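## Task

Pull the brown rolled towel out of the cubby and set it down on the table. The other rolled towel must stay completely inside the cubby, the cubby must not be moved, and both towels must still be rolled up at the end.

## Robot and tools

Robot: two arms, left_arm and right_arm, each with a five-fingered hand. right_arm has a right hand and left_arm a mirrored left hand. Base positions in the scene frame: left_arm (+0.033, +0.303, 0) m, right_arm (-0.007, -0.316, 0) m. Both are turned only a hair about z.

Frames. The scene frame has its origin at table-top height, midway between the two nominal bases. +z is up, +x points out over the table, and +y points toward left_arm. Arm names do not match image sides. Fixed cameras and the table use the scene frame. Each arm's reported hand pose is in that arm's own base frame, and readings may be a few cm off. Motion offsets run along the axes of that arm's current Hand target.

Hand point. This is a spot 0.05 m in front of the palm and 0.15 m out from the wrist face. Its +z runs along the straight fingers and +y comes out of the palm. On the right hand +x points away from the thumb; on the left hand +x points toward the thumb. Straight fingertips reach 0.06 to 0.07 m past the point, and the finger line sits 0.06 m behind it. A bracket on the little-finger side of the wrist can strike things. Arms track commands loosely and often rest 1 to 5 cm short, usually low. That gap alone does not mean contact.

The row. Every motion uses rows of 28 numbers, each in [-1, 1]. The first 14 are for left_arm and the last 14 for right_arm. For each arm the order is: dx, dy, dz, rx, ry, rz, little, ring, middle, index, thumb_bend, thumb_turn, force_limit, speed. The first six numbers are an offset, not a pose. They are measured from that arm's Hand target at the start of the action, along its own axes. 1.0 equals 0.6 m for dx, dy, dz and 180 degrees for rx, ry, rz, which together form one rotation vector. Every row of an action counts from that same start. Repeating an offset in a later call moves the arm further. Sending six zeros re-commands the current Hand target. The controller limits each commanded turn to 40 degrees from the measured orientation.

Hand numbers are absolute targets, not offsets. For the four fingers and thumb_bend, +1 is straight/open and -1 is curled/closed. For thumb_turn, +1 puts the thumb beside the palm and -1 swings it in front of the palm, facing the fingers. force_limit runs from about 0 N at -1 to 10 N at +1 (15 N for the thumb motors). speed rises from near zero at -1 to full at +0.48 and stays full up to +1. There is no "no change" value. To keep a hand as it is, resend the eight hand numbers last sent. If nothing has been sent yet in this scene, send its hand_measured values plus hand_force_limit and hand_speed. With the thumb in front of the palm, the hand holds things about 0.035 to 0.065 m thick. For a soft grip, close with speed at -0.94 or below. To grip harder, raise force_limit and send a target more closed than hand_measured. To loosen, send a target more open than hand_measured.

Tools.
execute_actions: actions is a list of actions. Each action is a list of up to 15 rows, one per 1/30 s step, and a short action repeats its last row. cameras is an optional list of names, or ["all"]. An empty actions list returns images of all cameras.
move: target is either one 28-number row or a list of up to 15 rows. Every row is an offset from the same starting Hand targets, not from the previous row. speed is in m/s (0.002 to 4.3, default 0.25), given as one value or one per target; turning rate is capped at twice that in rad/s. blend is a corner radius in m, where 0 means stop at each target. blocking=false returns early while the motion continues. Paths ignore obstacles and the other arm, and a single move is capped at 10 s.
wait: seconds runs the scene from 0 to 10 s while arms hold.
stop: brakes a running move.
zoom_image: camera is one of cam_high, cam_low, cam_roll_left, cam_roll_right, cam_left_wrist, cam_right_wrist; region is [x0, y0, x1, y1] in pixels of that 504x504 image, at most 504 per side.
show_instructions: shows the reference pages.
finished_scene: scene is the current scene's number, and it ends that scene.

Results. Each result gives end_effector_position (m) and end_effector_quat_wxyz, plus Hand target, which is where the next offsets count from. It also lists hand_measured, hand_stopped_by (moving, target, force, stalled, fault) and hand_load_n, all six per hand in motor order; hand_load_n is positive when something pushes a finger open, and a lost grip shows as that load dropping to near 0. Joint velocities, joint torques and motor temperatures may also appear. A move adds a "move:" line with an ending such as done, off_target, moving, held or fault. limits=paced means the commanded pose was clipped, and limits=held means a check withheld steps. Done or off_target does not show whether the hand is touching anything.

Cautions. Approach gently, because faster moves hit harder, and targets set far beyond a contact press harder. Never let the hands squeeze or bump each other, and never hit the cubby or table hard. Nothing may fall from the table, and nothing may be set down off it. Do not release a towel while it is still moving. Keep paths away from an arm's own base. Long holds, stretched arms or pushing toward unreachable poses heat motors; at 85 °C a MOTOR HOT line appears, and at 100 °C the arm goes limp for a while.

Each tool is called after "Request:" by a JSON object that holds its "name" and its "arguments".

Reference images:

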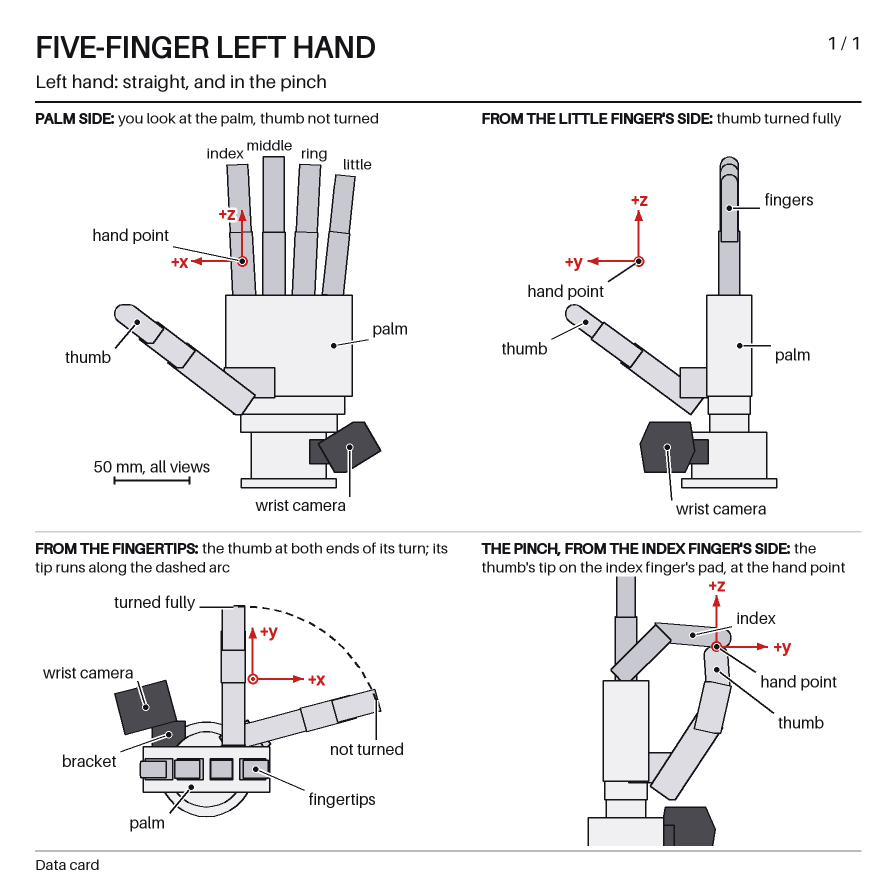

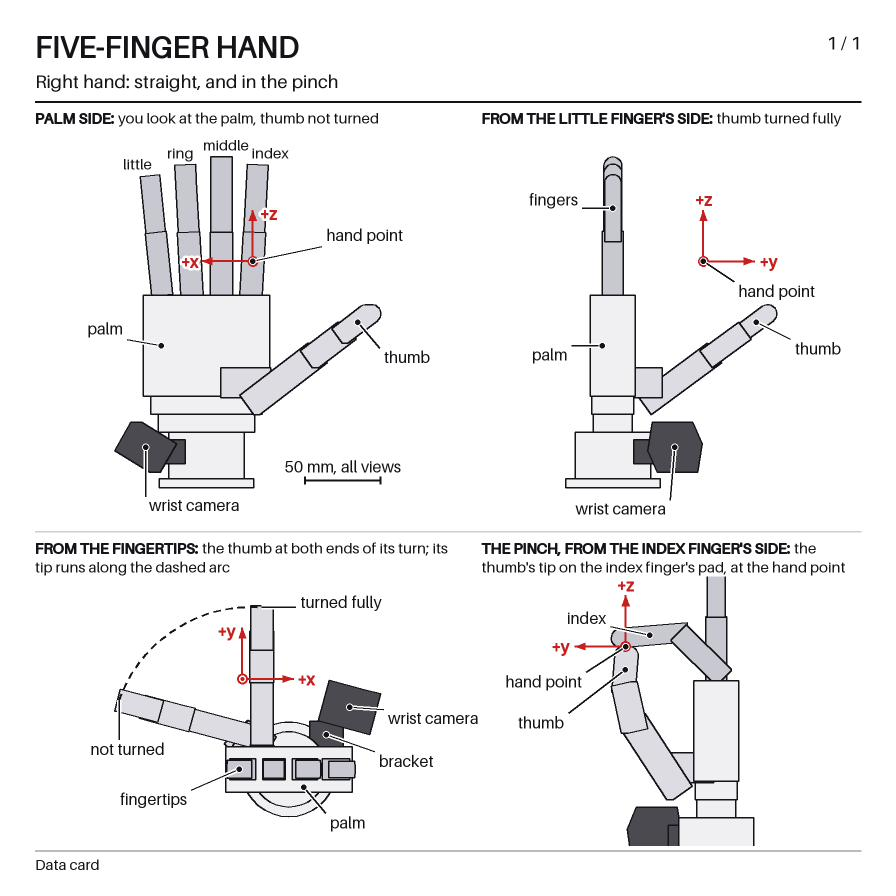

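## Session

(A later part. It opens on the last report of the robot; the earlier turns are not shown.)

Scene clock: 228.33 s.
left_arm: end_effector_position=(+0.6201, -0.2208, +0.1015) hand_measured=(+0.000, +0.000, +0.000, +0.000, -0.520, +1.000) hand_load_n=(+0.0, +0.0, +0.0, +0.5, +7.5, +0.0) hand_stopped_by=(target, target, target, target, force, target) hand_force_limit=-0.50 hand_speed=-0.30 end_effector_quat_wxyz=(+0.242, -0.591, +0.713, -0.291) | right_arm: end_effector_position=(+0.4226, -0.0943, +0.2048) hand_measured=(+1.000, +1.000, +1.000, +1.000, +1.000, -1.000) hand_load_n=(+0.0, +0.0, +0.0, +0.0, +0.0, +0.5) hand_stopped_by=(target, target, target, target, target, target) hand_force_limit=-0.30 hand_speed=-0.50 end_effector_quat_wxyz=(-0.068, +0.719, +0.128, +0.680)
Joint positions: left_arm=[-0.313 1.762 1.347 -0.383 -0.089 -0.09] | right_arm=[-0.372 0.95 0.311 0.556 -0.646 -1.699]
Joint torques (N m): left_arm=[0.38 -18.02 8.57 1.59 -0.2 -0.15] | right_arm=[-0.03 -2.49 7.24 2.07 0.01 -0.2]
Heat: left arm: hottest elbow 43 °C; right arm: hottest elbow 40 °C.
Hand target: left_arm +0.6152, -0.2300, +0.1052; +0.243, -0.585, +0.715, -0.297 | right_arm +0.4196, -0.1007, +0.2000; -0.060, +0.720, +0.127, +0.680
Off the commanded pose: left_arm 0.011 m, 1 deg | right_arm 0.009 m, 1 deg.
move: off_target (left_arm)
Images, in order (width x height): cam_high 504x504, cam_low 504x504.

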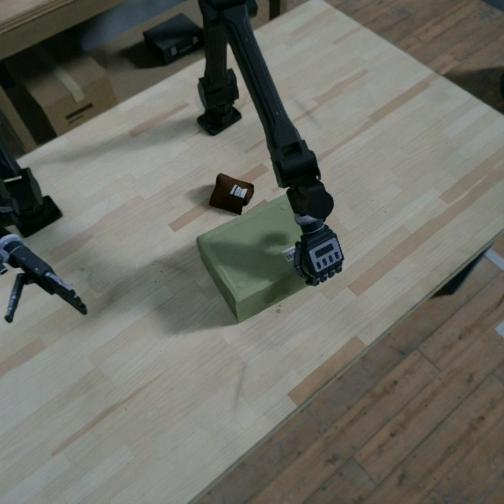

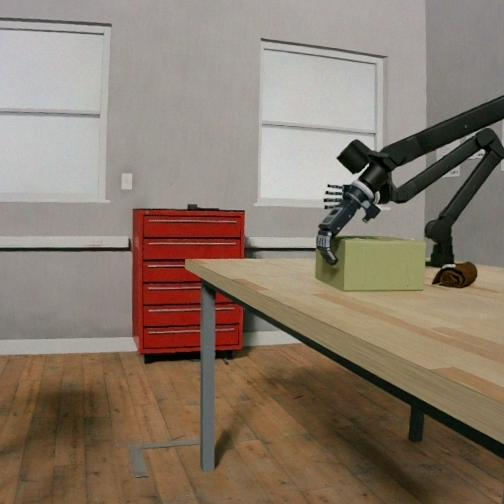

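Request:
{"name": "move", "arguments": {"target": [0.0082,0.0289,-0.0289,0,0,0,0,0,0,0,-0.6,1,-0.5,-0.3,0,0,0,0,0,0,1,1,1,1,1,-1,-0.3,-0.5], "speed": 0.05, "cameras": ["cam_high", "cam_low", "cam_roll_left"]}}

Request:
{"name": "zoom_image", "arguments": {"camera": "cam_high", "region": [190, 150, 390, 350]}}

Scene clock: 230.77 s.
left_arm: end_effector_position=(+0.5957, -0.2198, +0.1010) hand_measured=(+0.000, +0.000, +0.000, +0.000, -0.520, +1.000) hand_load_n=(+0.0, +0.0, +0.0, +1.0, +7.5, +0.0) hand_stopped_by=(target, target, target, target, force, target) hand_force_limit=-0.50 hand_speed=-0.30 end_effector_quat_wxyz=(+0.242, -0.591, +0.712, -0.290) | right_arm: end_effector_position=(+0.4226, -0.0943, +0.2048) hand_measured=(+1.000, +1.000, +1.000, +1.000, +1.000, -1.000) hand_load_n=(+0.0, +0.5, +0.0, +0.0, +0.0, +0.5) hand_stopped_by=(target, target, target, target, target, target) hand_force_limit=-0.30 hand_speed=-0.50 end_effector_quat_wxyz=(-0.068, +0.719, +0.128, +0.680)
Joint positions: left_arm=[-0.326 1.707 1.271 -0.364 -0.1 -0.1] | right_arm=[-0.372 0.95 0.311 0.556 -0.646 -1.699]
Joint torques (N m): left_arm=[0.21 -16.44 8.46 1.54 -0.18 -0.14] | right_arm=[-0.21 -2.55 7.2 2.09 0.02 -0.19]
Heat: left arm: hottest elbow 43 °C; right arm: hottest elbow 40 °C.
Hand target: left_arm +0.5902, -0.2299, +0.1051; +0.243, -0.585, +0.715, -0.297 | right_arm +0.4196, -0.1007, +0.2000; -0.060, +0.720, +0.127, +0.680
Off the commanded pose: left_arm 0.012 m, 1 deg | right_arm 0.009 m, 1 deg.
move: off_target (left_arm)
Images, in order (width x height): cam_high 504x504, cam_low 504x504, cam_roll_left 504x504.

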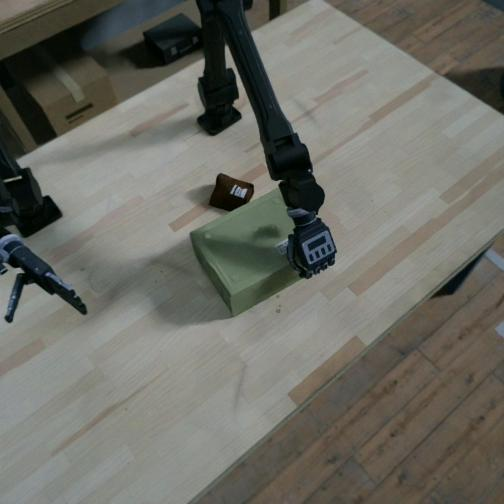

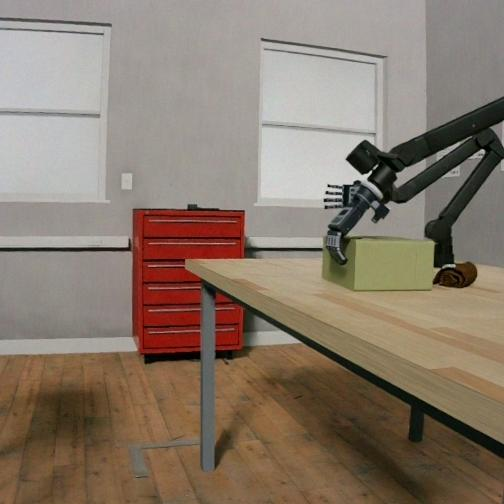

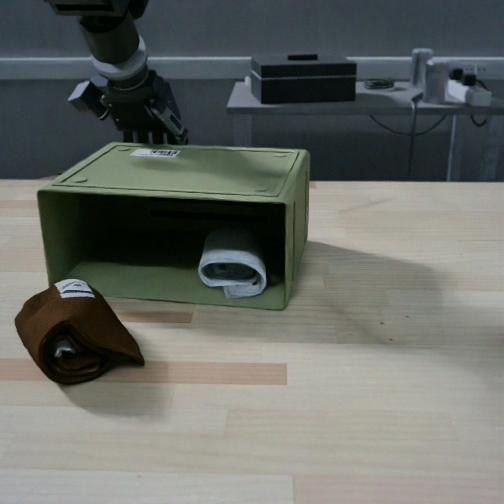

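Scaled by 2.520.

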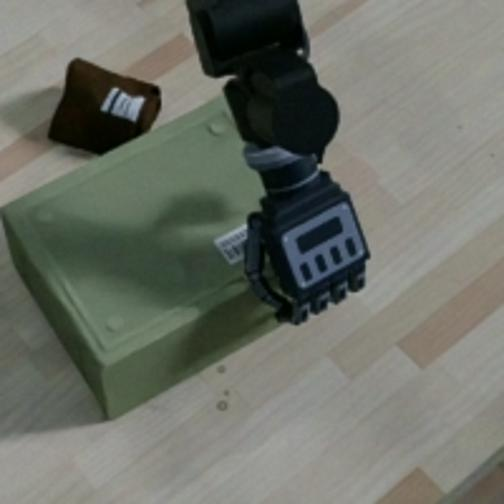

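Request:
{"name": "move", "arguments": {"target": [[-0.0099,-0.0347,0.0347,0,0,0,0,0,0,0,-0.6,1,-0.5,-0.3,-0.001,-0.3863,-0.0152,0,0,0,-1,-1,-1,-1,1,-1,-0.4,-0.3],[-0.0099,-0.1998,-0.1304,0,0,0,0,0,0,0,-0.6,1,-0.5,-0.3,-0.0568,-0.7289,-0.0399,-0.0442,-0.0038,0.0031,-1,-1,-1,-1,1,-1,-0.4,-0.3],[-0.5913,0.0273,-0.3577,0,0,0,0,0,0,0,-0.6,1,-0.5,-0.3,-0.1644,-0.7384,-0.0324,-0.0442,-0.0038,0.0031,-1,-1,-1,-1,1,-1,-0.4,-0.3]], "speed": 0.25, "blend": [0.005, 0.02, 0], "cameras": ["cam_high", "cam_roll_left", "cam_roll_right"]}}

Request:
{"name": "zoom_image", "arguments": {"camera": "cam_high", "region": [160, 130, 360, 330]}}

Scene clock: 242.87 s.
left_arm: end_effector_position=(+0.4945, +0.1446, +0.2350) hand_measured=(+0.000, +0.000, +0.000, +0.000, -0.520, +1.000) hand_load_n=(+0.0, +0.0, +0.0, +1.0, +7.5, -0.5) hand_stopped_by=(target, target, target, target, force, target) hand_force_limit=-0.50 hand_speed=-0.30 end_effector_quat_wxyz=(+0.235, -0.590, +0.714, -0.295) | right_arm: end_effector_position=(+0.2796, +0.2959, +0.0624) hand_measured=(-1.000, -1.000, -1.000, -1.000, +1.000, -1.000) hand_load_n=(+0.0, +0.0, +0.0, +0.0, +0.0, +0.5) hand_stopped_by=(target, target, target, target, target, target) hand_force_limit=-0.40 hand_speed=-0.30 end_effector_quat_wxyz=(-0.003, +0.731, +0.079, +0.678)
Joint positions: left_arm=[0.445 1.412 1.304 -0.803 0.439 0.482] | right_arm=[1.333 1.784 0.496 1.057 1.212 -1.457]
Joint torques (N m): left_arm=[1.2 -11.87 12.67 0.54 0.4 0.01] | right_arm=[2.02 -8.82 5.72 1.68 0.33 -0.22]
Heat: left arm: hottest elbow 43 °C; right arm: hottest elbow 40 °C.
Hand target: left_arm +0.5001, +0.1501, +0.2450; +0.243, -0.585, +0.715, -0.297 | right_arm +0.2799, +0.3099, +0.0651; -0.012, +0.727, +0.076, +0.682
Off the commanded pose: left_arm 0.013 m, 1 deg | right_arm 0.014 m, 1 deg.
move: off_target (left_arm, right_arm)
Images, in order (width x height): cam_high 504x504, cam_roll_left 504x504, cam_roll_right 504x504.

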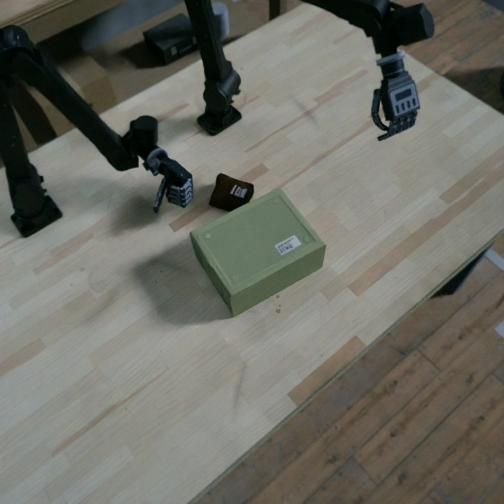

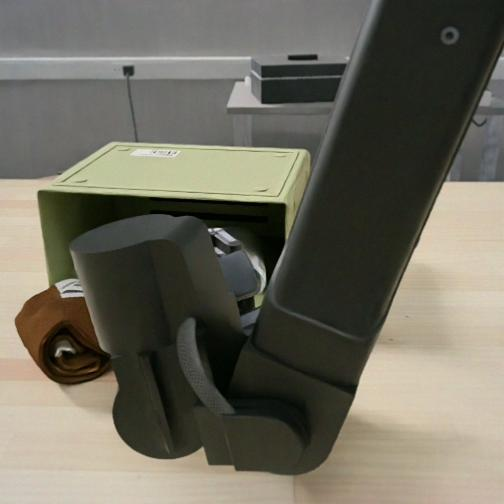

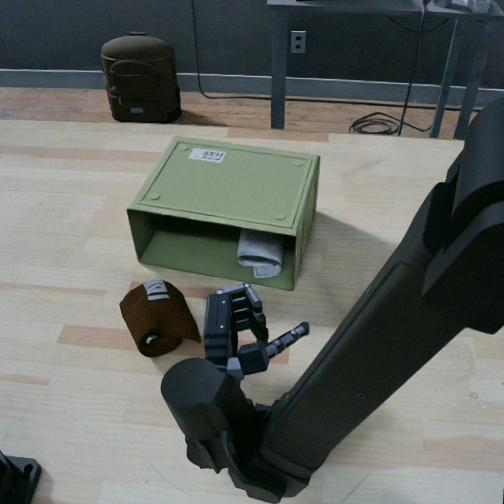

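Scaled by 2.520.

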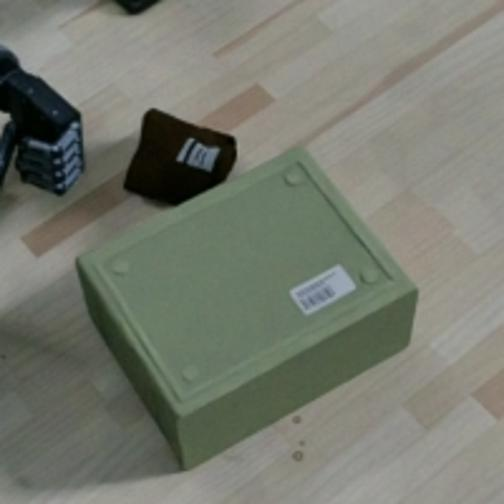

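Request:
{"name": "move", "arguments": {"target": [0,0,0,0,0,0,0,0,0,0,-0.6,1,-0.5,-0.3,0.0069,0.0312,0.1387,0,0,0,-1,-1,-1,-1,1,-1,-0.4,-0.3], "speed": 0.12, "cameras": ["cam_high", "cam_roll_right"]}}

Request:
{"name": "zoom_image", "arguments": {"camera": "cam_high", "region": [160, 130, 360, 330]}}

Scene clock: 249.03 s.
left_arm: end_effector_position=(+0.4945, +0.1446, +0.2350) hand_measured=(+0.000, +0.000, +0.000, +0.000, -0.520, +1.000) hand_load_n=(+0.5, +0.0, +0.0, +1.0, +7.5, -0.5) hand_stopped_by=(target, target, target, target, force, target) hand_force_limit=-0.50 hand_speed=-0.30 end_effector_quat_wxyz=(+0.235, -0.590, +0.714, -0.295) | right_arm: end_effector_position=(+0.3553, +0.2947, +0.0612) hand_measured=(-1.000, -1.000, -1.000, -1.000, +1.000, -1.000) hand_load_n=(+0.0, +0.0, +0.0, +0.0, +0.0, +0.0) hand_stopped_by=(target, target, target, target, target, target) hand_force_limit=-0.40 hand_speed=-0.30 end_effector_quat_wxyz=(-0.010, +0.732, +0.085, +0.676)
Joint positions: left_arm=[0.445 1.412 1.304 -0.803 0.439 0.483] | right_arm=[1.13 1.827 0.551 1.118 0.994 -1.539]
Joint torques (N m): left_arm=[1.73 -12.34 12.71 0.62 0.35 0.01] | right_arm=[0.32 -9.58 6.02 1.78 0.12 -0.22]
Heat: left arm: hottest elbow 44 °C; right arm: hottest elbow 40 °C.
Hand target: left_arm +0.5001, +0.1501, +0.2450; +0.243, -0.585, +0.715, -0.297 | right_arm +0.3649, +0.3019, +0.0650; -0.012, +0.727, +0.076, +0.682
Off the commanded pose: left_arm 0.013 m, 1 deg | right_arm 0.013 m, 1 deg.
move: off_target (left_arm, right_arm)
Images, in order (width x height): cam_high 504x504, cam_roll_right 504x504.

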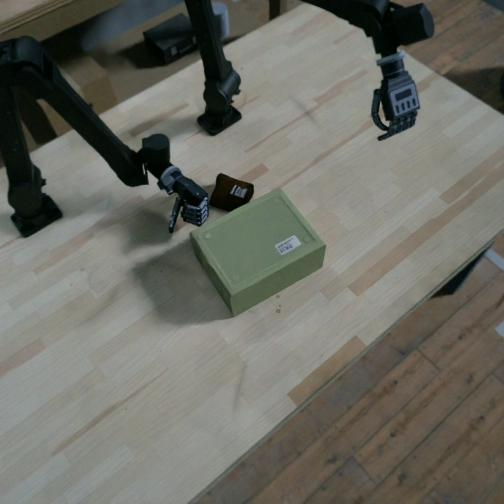

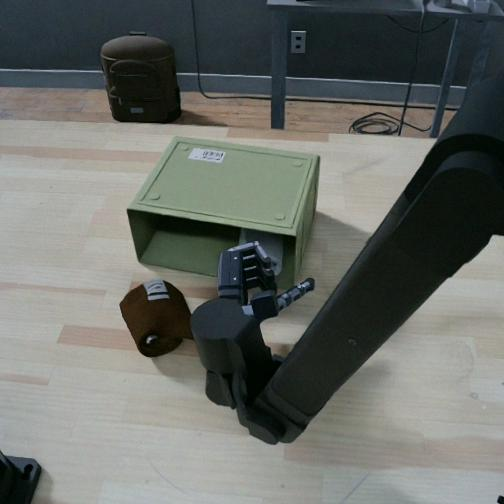

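Scaled by 2.520.

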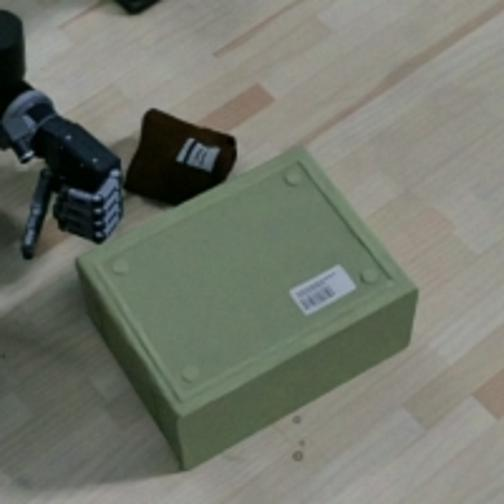

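Request:
{"name": "move", "arguments": {"target": [0,0,0,0,0,0,0,0,0,0,-0.6,1,-0.5,-0.3,0.0039,0.0085,0.066,0,0,0,-1,-1,-1,-1,1,-1,-0.4,-0.3], "speed": 0.07, "cameras": ["cam_high", "cam_roll_right"]}}

Request:
{"name": "zoom_image", "arguments": {"camera": "cam_high", "region": [160, 130, 360, 330]}}

Scene clock: 251.90 s.
left_arm: end_effector_position=(+0.4945, +0.1446, +0.2350) hand_measured=(+0.000, +0.000, +0.000, +0.000, -0.520, +1.000) hand_load_n=(+0.0, +0.0, +0.0, +1.0, +7.5, -0.5) hand_stopped_by=(target, target, target, target, force, target) hand_force_limit=-0.50 hand_speed=-0.30 end_effector_quat_wxyz=(+0.235, -0.590, +0.714, -0.295) | right_arm: end_effector_position=(+0.3938, +0.2969, +0.0624) hand_measured=(-1.000, -1.000, -1.000, -1.000, +1.000, -1.000) hand_load_n=(+0.0, +0.0, +0.0, +0.0, +0.0, +0.5) hand_stopped_by=(target, target, target, target, target, target) hand_force_limit=-0.40 hand_speed=-0.30 end_effector_quat_wxyz=(-0.015, +0.730, +0.082, +0.678)
Joint positions: left_arm=[0.445 1.412 1.304 -0.803 0.439 0.483] | right_arm=[1.042 1.852 0.604 1.118 0.904 -1.558]
Joint torques (N m): left_arm=[1.67 -11.81 12.82 0.57 0.4 -0.04] | right_arm=[0.15 -10.23 6.35 1.44 0.11 -0.21]
Heat: left arm: hottest elbow 44 °C; right arm: hottest elbow 40 °C.
Hand target: left_arm +0.5001, +0.1501, +0.2450; +0.243, -0.585, +0.715, -0.297 | right_arm +0.4049, +0.3020, +0.0650; -0.012, +0.727, +0.076, +0.682
Off the commanded pose: left_arm 0.013 m, 1 deg | right_arm 0.012 m, 1 deg.
move: off_target (left_arm, right_arm)
Images, in order (width x height): cam_high 504x504, cam_roll_right 504x504.

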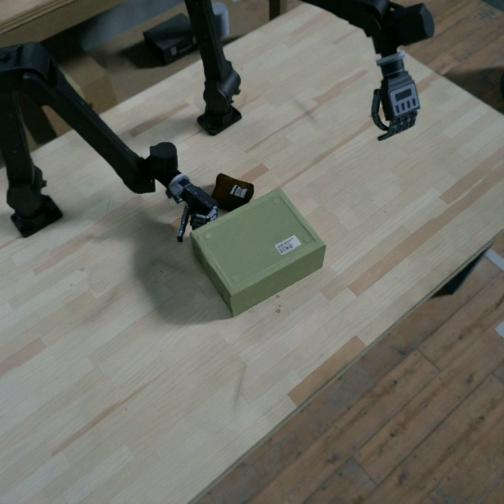

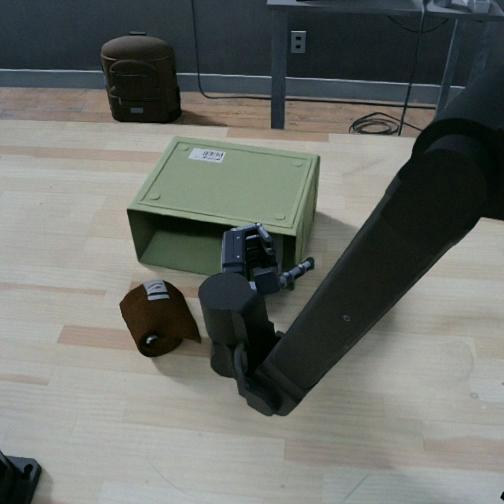

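Scaled by 2.520.

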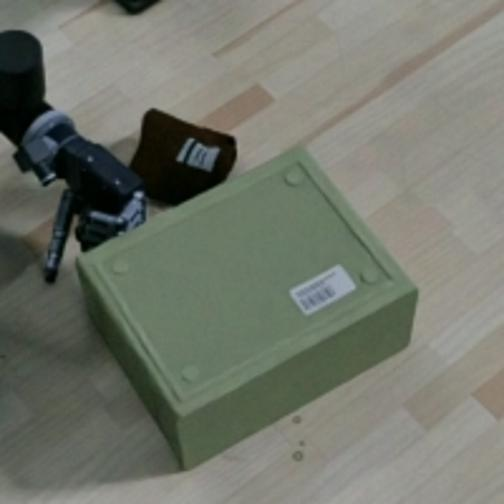

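Request:
{"name": "move", "arguments": {"target": [0,0,0,0,0,0,0,0,0,0,-0.6,1,-0.5,-0.3,0.0024,0.0053,0.0413,0,0,0,-1,-1,-1,-1,1,-1,-0.4,-0.3], "speed": 0.05, "cameras": ["cam_high", "cam_roll_right"]}}

Request:
{"name": "zoom_image", "arguments": {"camera": "cam_high", "region": [160, 130, 360, 330]}}

Scene clock: 254.17 s.
left_arm: end_effector_position=(+0.4945, +0.1446, +0.2350) hand_measured=(+0.000, +0.000, +0.000, +0.000, -0.520, +1.000) hand_load_n=(+0.0, +0.0, +0.0, +1.0, +8.0, -0.5) hand_stopped_by=(target, target, target, target, force, target) hand_force_limit=-0.50 hand_speed=-0.30 end_effector_quat_wxyz=(+0.235, -0.590, +0.714, -0.295) | right_arm: end_effector_position=(+0.4180, +0.2976, +0.0634) hand_measured=(-1.000, -1.000, -1.000, -1.000, +1.000, -1.000) hand_load_n=(+0.0, +0.0, +0.0, +0.0, +0.0, +0.0) hand_stopped_by=(target, target, target, target, target, target) hand_force_limit=-0.40 hand_speed=-0.30 end_effector_quat_wxyz=(-0.018, +0.729, +0.079, +0.680)
Joint positions: left_arm=[0.445 1.412 1.304 -0.803 0.439 0.483] | right_arm=[0.99 1.871 0.64 1.118 0.853 -1.566]
Joint torques (N m): left_arm=[1.79 -12.04 12.51 0.72 0.39 -0.01] | right_arm=[0.09 -10.75 6.68 1.02 0.09 -0.23]
Heat: left arm: hottest elbow 44 °C; right arm: hottest elbow 40 °C.
Hand target: left_arm +0.5001, +0.1501, +0.2450; +0.243, -0.585, +0.715, -0.297 | right_arm +0.4300, +0.3019, +0.0650; -0.012, +0.727, +0.076, +0.682
Off the commanded pose: left_arm 0.013 m, 1 deg | right_arm 0.013 m, 1 deg.
move: off_target (left_arm, right_arm)
Images, in order (width x height): cam_high 504x504, cam_roll_right 504x504.

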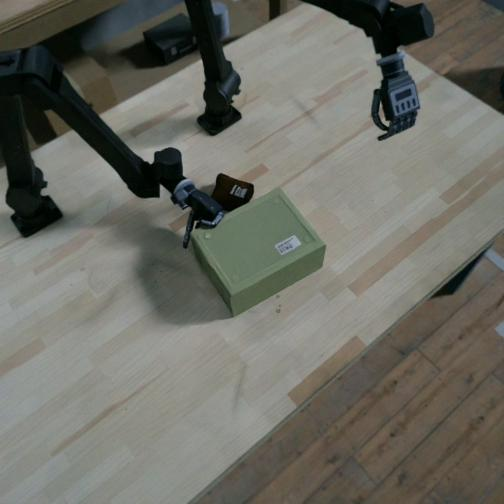

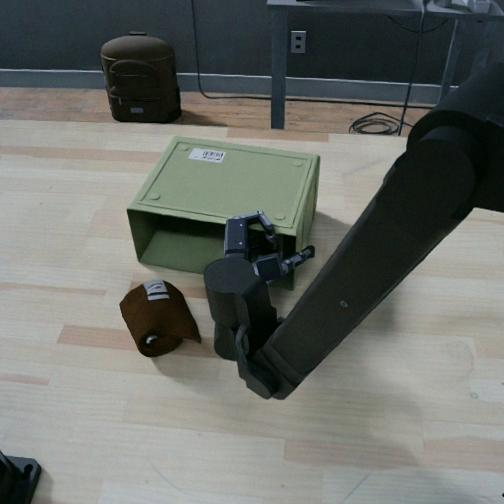

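Scaled by 2.520.

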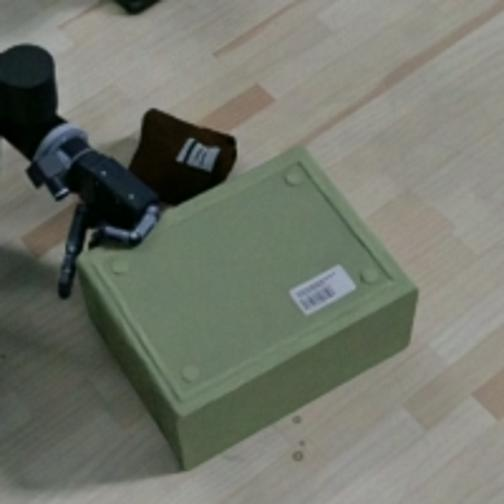

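Request:
{"name": "move", "arguments": {"target": [[0,0,0,0,0,0,0,0,0,0,-0.6,1,-0.5,-0.3,-0.014,-0.009,-0.0907,0,0,0,-1,-1,-1,-1,1,-1,-0.4,-0.3],[0,0,0,0,0,0,0,0,0,0,-0.6,1,-0.5,-0.3,-0.023,0.0847,-0.1022,0,0,0,-1,-1,-1,-1,1,-1,-0.4,-0.3],[0,0,0,0,0,0,0,0,0,0,-0.6,1,-0.5,-0.3,-0.0193,0.0925,-0.041,0,0,0,-1,-1,-1,-1,1,-1,-0.4,-0.3]], "speed": [0.12, 0.12, 0.07], "blend": [0.01, 0.01, 0], "cameras": ["cam_high", "cam_roll_right"]}}

Request:
{"name": "zoom_image", "arguments": {"camera": "cam_high", "region": [160, 130, 360, 330]}}

Scene clock: 259.80 s.
left_arm: end_effector_position=(+0.4945, +0.1446, +0.2350) hand_measured=(+0.000, +0.000, +0.000, +0.000, -0.520, +1.000) hand_load_n=(+0.0, +0.0, +0.0, +1.0, +7.5, -0.5) hand_stopped_by=(target, target, target, target, force, target) hand_force_limit=-0.50 hand_speed=-0.30 end_effector_quat_wxyz=(+0.235, -0.590, +0.714, -0.295) | right_arm: end_effector_position=(+0.4001, +0.2397, +0.0565) hand_measured=(-1.000, -1.000, -1.000, -1.000, +1.000, -1.000) hand_load_n=(-0.5, +0.0, +0.0, +0.0, +0.0, +0.5) hand_stopped_by=(target, target, target, target, target, target) hand_force_limit=-0.40 hand_speed=-0.30 end_effector_quat_wxyz=(-0.015, +0.731, +0.082, +0.677)
Joint positions: left_arm=[0.445 1.412 1.304 -0.803 0.439 0.483] | right_arm=[0.941 1.829 0.48 1.23 0.802 -1.575]
Joint torques (N m): left_arm=[1.85 -12.16 12.64 0.65 0.35 -0.02] | right_arm=[-0.09 -9.41 5.63 1.43 0.07 -0.23]
Heat: left arm: hottest elbow 45 °C; right arm: hottest elbow 40 °C.
Hand target: left_arm +0.5001, +0.1501, +0.2450; +0.243, -0.585, +0.715, -0.297 | right_arm +0.4119, +0.2430, +0.0601; -0.012, +0.727, +0.076, +0.682
Off the commanded pose: left_arm 0.013 m, 1 deg | right_arm 0.013 m, 1 deg.
move: off_target (left_arm, right_arm)
Images, in order (width x height): cam_high 504x504, cam_roll_right 504x504.

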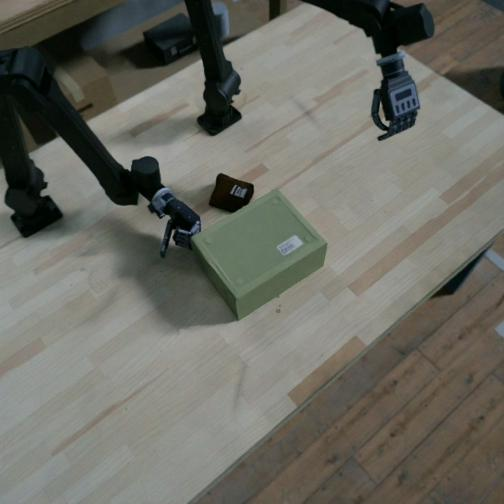

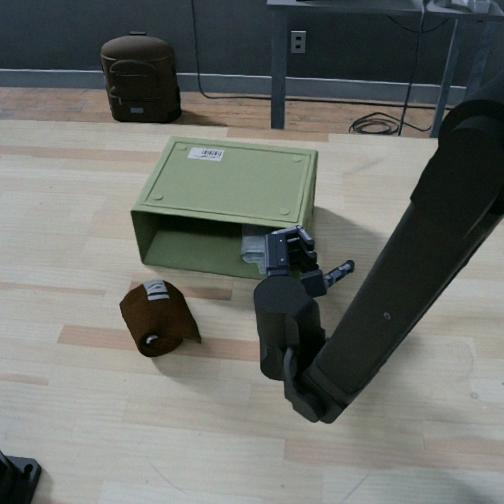

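Scaled by 2.520.

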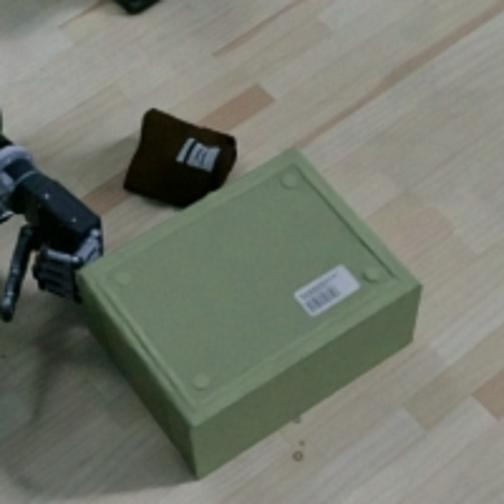

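Request:
{"name": "move", "arguments": {"target": [0,0,0,0,0,0,0,0,0,0,-0.6,1,-0.5,-0.3,0.0008,0.0017,0.0132,0,0,0,-1,-1,-1,-1,1,-1,-0.4,-0.3], "speed": 0.05}}

Request:
{"name": "move", "arguments": {"target": [0,0,0,0,0,0,0,0,0,0,-0.6,1,-0.5,-0.3,0.05,-0.01,-0.2,0,0,0,-1,-1,-1,-1,1,-1,-0.4,-0.3], "speed": 0.15, "cameras": ["all"]}}

Request:
{"name": "zoom_image", "arguments": {"camera": "cam_high", "region": [100, 150, 400, 400]}}

Request:
{"name": "zoom_image", "arguments": {"camera": "cam_roll_left", "region": [0, 100, 350, 420]}}

Request:
{"name": "zoom_image", "arguments": {"camera": "cam_roll_right", "region": [80, 60, 430, 380]}}

Scene clock: 262.87 s.
left_arm: end_effector_position=(+0.4945, +0.1446, +0.2350) hand_measured=(+0.000, +0.000, +0.000, +0.000, -0.520, +1.000) hand_load_n=(+0.0, +0.0, +0.0, +0.5, +7.5, -0.5) hand_stopped_by=(target, target, target, target, force, target) hand_force_limit=-0.50 hand_speed=-0.30 end_effector_quat_wxyz=(+0.235, -0.590, +0.714, -0.295) | right_arm: end_effector_position=(+0.4079, +0.2407, +0.0586) hand_measured=(-1.000, -1.000, -1.000, -1.000, +1.000, -1.000) hand_load_n=(-0.5, +0.0, +0.0, +0.0, +0.0, +0.5) hand_stopped_by=(target, target, target, target, target, target) hand_force_limit=-0.40 hand_speed=-0.30 end_effector_quat_wxyz=(-0.018, +0.729, +0.080, +0.679)
Joint positions: left_arm=[0.445 1.412 1.304 -0.803 0.439 0.483] | right_arm=[0.924 1.831 0.493 1.23 0.784 -1.577]
Joint torques (N m): left_arm=[1.96 -11.46 12.52 0.69 0.38 0] | right_arm=[-0.15 -9.29 5.75 1.18 0.07 -0.22]
Heat: left arm: hottest elbow 45 °C; right arm: hottest elbow 40 °C.
Hand target: left_arm +0.5001, +0.1501, +0.2450; +0.243, -0.585, +0.715, -0.297 | right_arm +0.4200, +0.2430, +0.0600; -0.012, +0.727, +0.076, +0.682
Off the commanded pose: left_arm 0.013 m, 1 deg | right_arm 0.012 m, 1 deg.
move: off_target (left_arm, right_arm)

Scene clock: 264.57 s.
left_arm: end_effector_position=(+0.4945, +0.1446, +0.2350) hand_measured=(+0.000, +0.000, +0.000, +0.000, -0.520, +1.000) hand_load_n=(+0.0, +0.0, +0.0, +1.0, +7.5, -0.5) hand_stopped_by=(target, target, target, target, force, target) hand_force_limit=-0.50 hand_speed=-0.30 end_effector_quat_wxyz=(+0.235, -0.590, +0.714, -0.295) | right_arm: end_effector_position=(+0.3076, +0.2363, +0.0992) hand_measured=(-1.000, -1.000, -1.000, -1.000, +1.000, -1.000) hand_load_n=(+0.0, +0.0, +0.0, +0.0, +0.5, +0.0) hand_stopped_by=(target, target, target, target, target, target) hand_force_limit=-0.40 hand_speed=-0.30 end_effector_quat_wxyz=(-0.007, +0.725, +0.072, +0.684)
Joint positions: left_arm=[0.445 1.412 1.304 -0.803 0.439 0.483] | right_arm=[1.196 1.595 0.361 1.1 1.084 -1.54]
Joint torques (N m): left_arm=[1.44 -12.1 12.59 0.68 0.33 -0.05] | right_arm=[2.49 -8.29 3.52 0.91 0.27 -0.01]
Heat: left arm: hottest elbow 45 °C; right arm: hottest elbow 40 °C.
Hand target: left_arm +0.5001, +0.1501, +0.2450; +0.243, -0.585, +0.715, -0.297 | right_arm +0.3021, +0.2372, +0.0976; -0.012, +0.727, +0.076, +0.682
Off the commanded pose: left_arm 0.013 m, 1 deg | right_arm 0.006 m, 1 deg.
move: off_target (left_arm)

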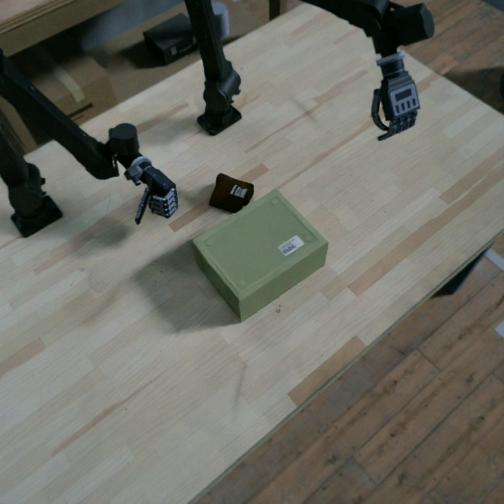

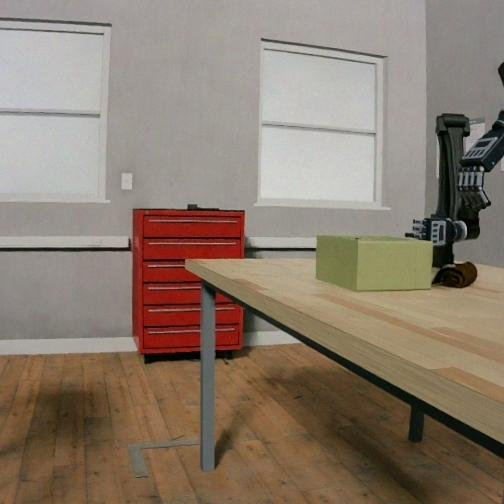

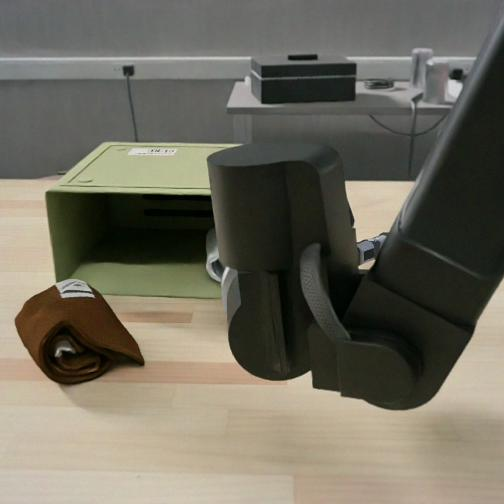

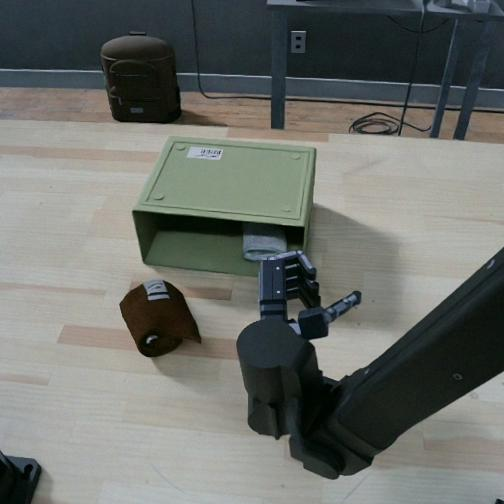

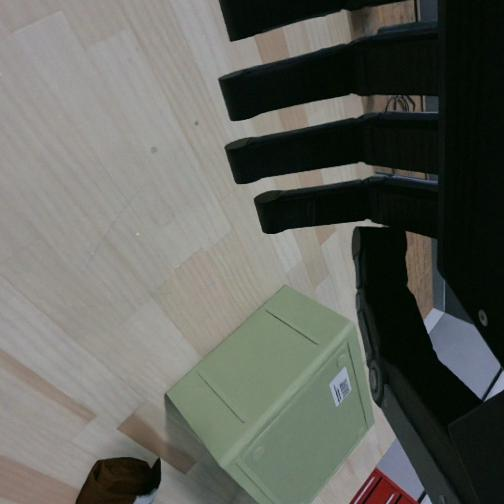

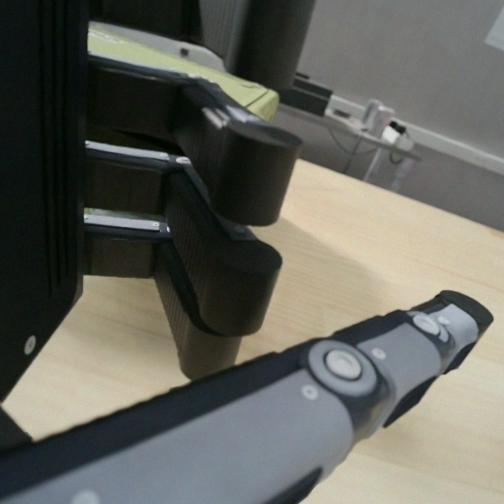

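Scaled by 1.680.

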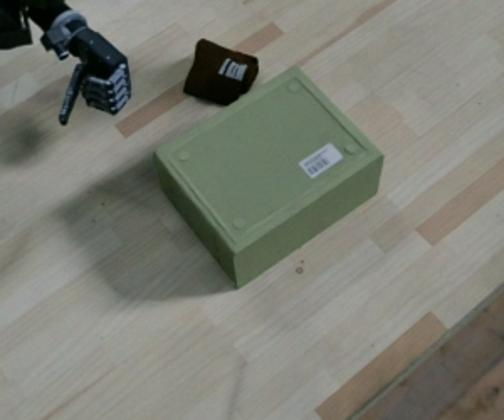

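Scaled by 1.440.

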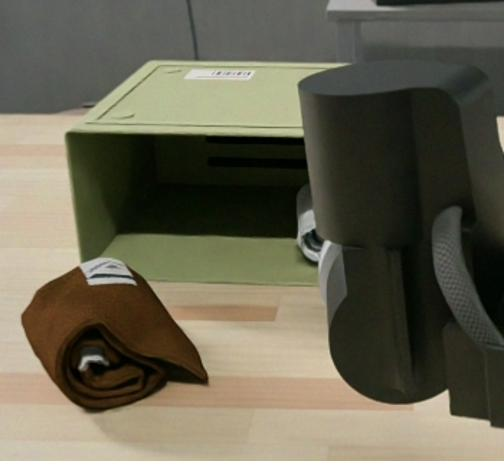

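Scaled by 1.440.

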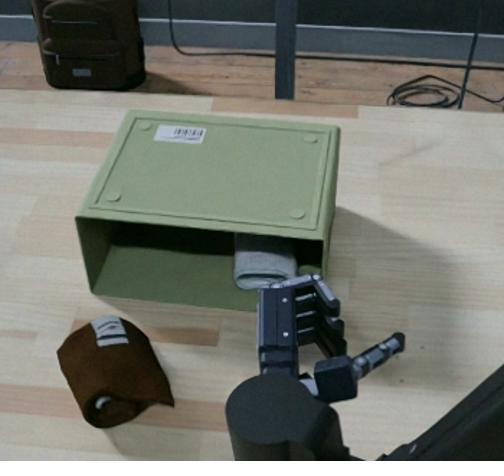

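Request:
{"name": "move", "arguments": {"target": [0,0,0,0,0,0,0,0,0,0,-0.6,1,-0.5,-0.3,0.1434,0.3439,0.0822,0,0,0,-1,-1,-1,-1,1,-1,-0.4,-0.3], "speed": 0.25, "cameras": ["cam_roll_left", "cam_roll_right"]}}

Request:
{"name": "zoom_image", "arguments": {"camera": "cam_roll_left", "region": [0, 120, 350, 400]}}

Request:
{"name": "zoom_image", "arguments": {"camera": "cam_roll_right", "region": [100, 120, 340, 370]}}

Scene clock: 268.43 s.
left_arm: end_effector_position=(+0.4945, +0.1446, +0.2350) hand_measured=(+0.000, +0.000, +0.000, +0.000, -0.520, +1.000) hand_load_n=(+0.0, +0.0, +0.0, +1.0, +7.5, -0.5) hand_stopped_by=(target, target, target, target, force, target) hand_force_limit=-0.50 hand_speed=-0.30 end_effector_quat_wxyz=(+0.235, -0.590, +0.714, -0.295) | right_arm: end_effector_position=(+0.3718, +0.0489, +0.1771) hand_measured=(-1.000, -1.000, -1.000, -1.000, +1.000, -1.000) hand_load_n=(-0.5, +0.0, +0.0, +0.0, +0.0, +0.0) hand_stopped_by=(target, target, target, target, target, target) hand_force_limit=-0.40 hand_speed=-0.30 end_effector_quat_wxyz=(-0.010, +0.737, +0.090, +0.670)
Joint positions: left_arm=[0.445 1.412 1.304 -0.803 0.439 0.483] | right_arm=[0.459 0.811 0.188 0.516 0.322 -1.643]
Joint torques (N m): left_arm=[1.61 -11.99 12.7 0.65 0.36 0.04] | right_arm=[-0.03 -2.14 10.76 1.14 0.07 -0.04]
Heat: left arm: hottest elbow 45 °C; right arm: hottest elbow 40 °C.
Hand target: left_arm +0.5001, +0.1501, +0.2450; +0.243, -0.585, +0.715, -0.297 | right_arm +0.3821, +0.0474, +0.1974; -0.012, +0.727, +0.076, +0.682
Off the commanded pose: left_arm 0.013 m, 1 deg | right_arm 0.023 m, 2 deg.
move: off_target (left_arm, right_arm)
Images, in order (width x height): cam_roll_left 504x504, cam_roll_right 504x504.

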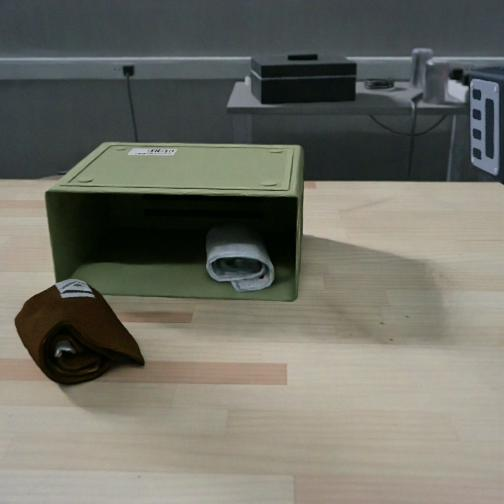

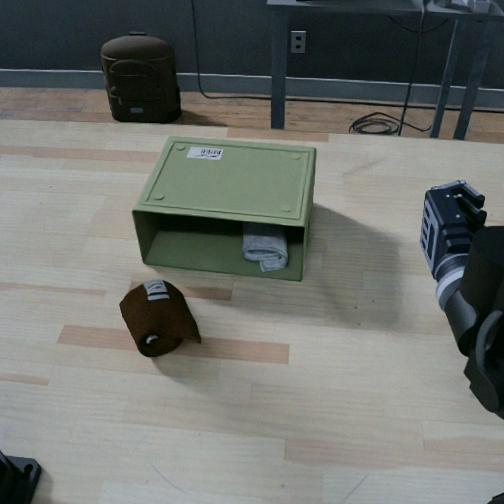

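Scaled by 1.440.

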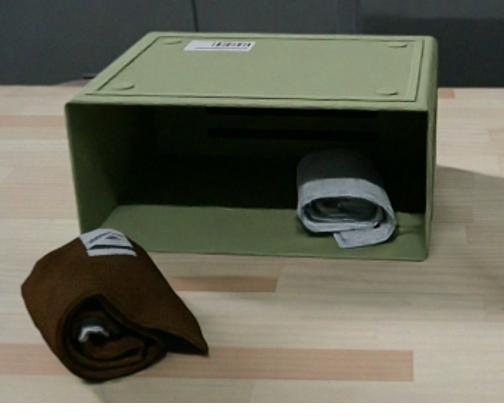

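Scaled by 2.016.

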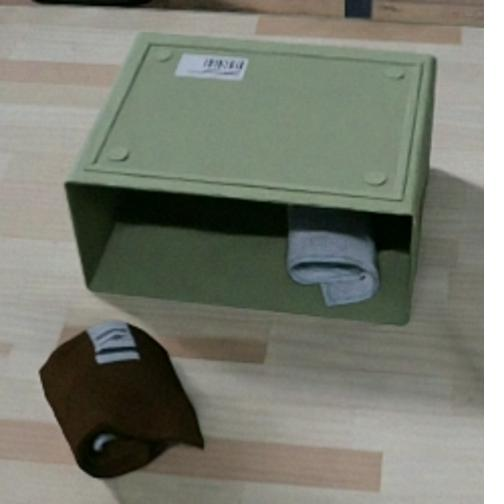

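Request:
{"name": "finished_scene", "arguments": {"scene": 3}}

The scene is finished: the task was done.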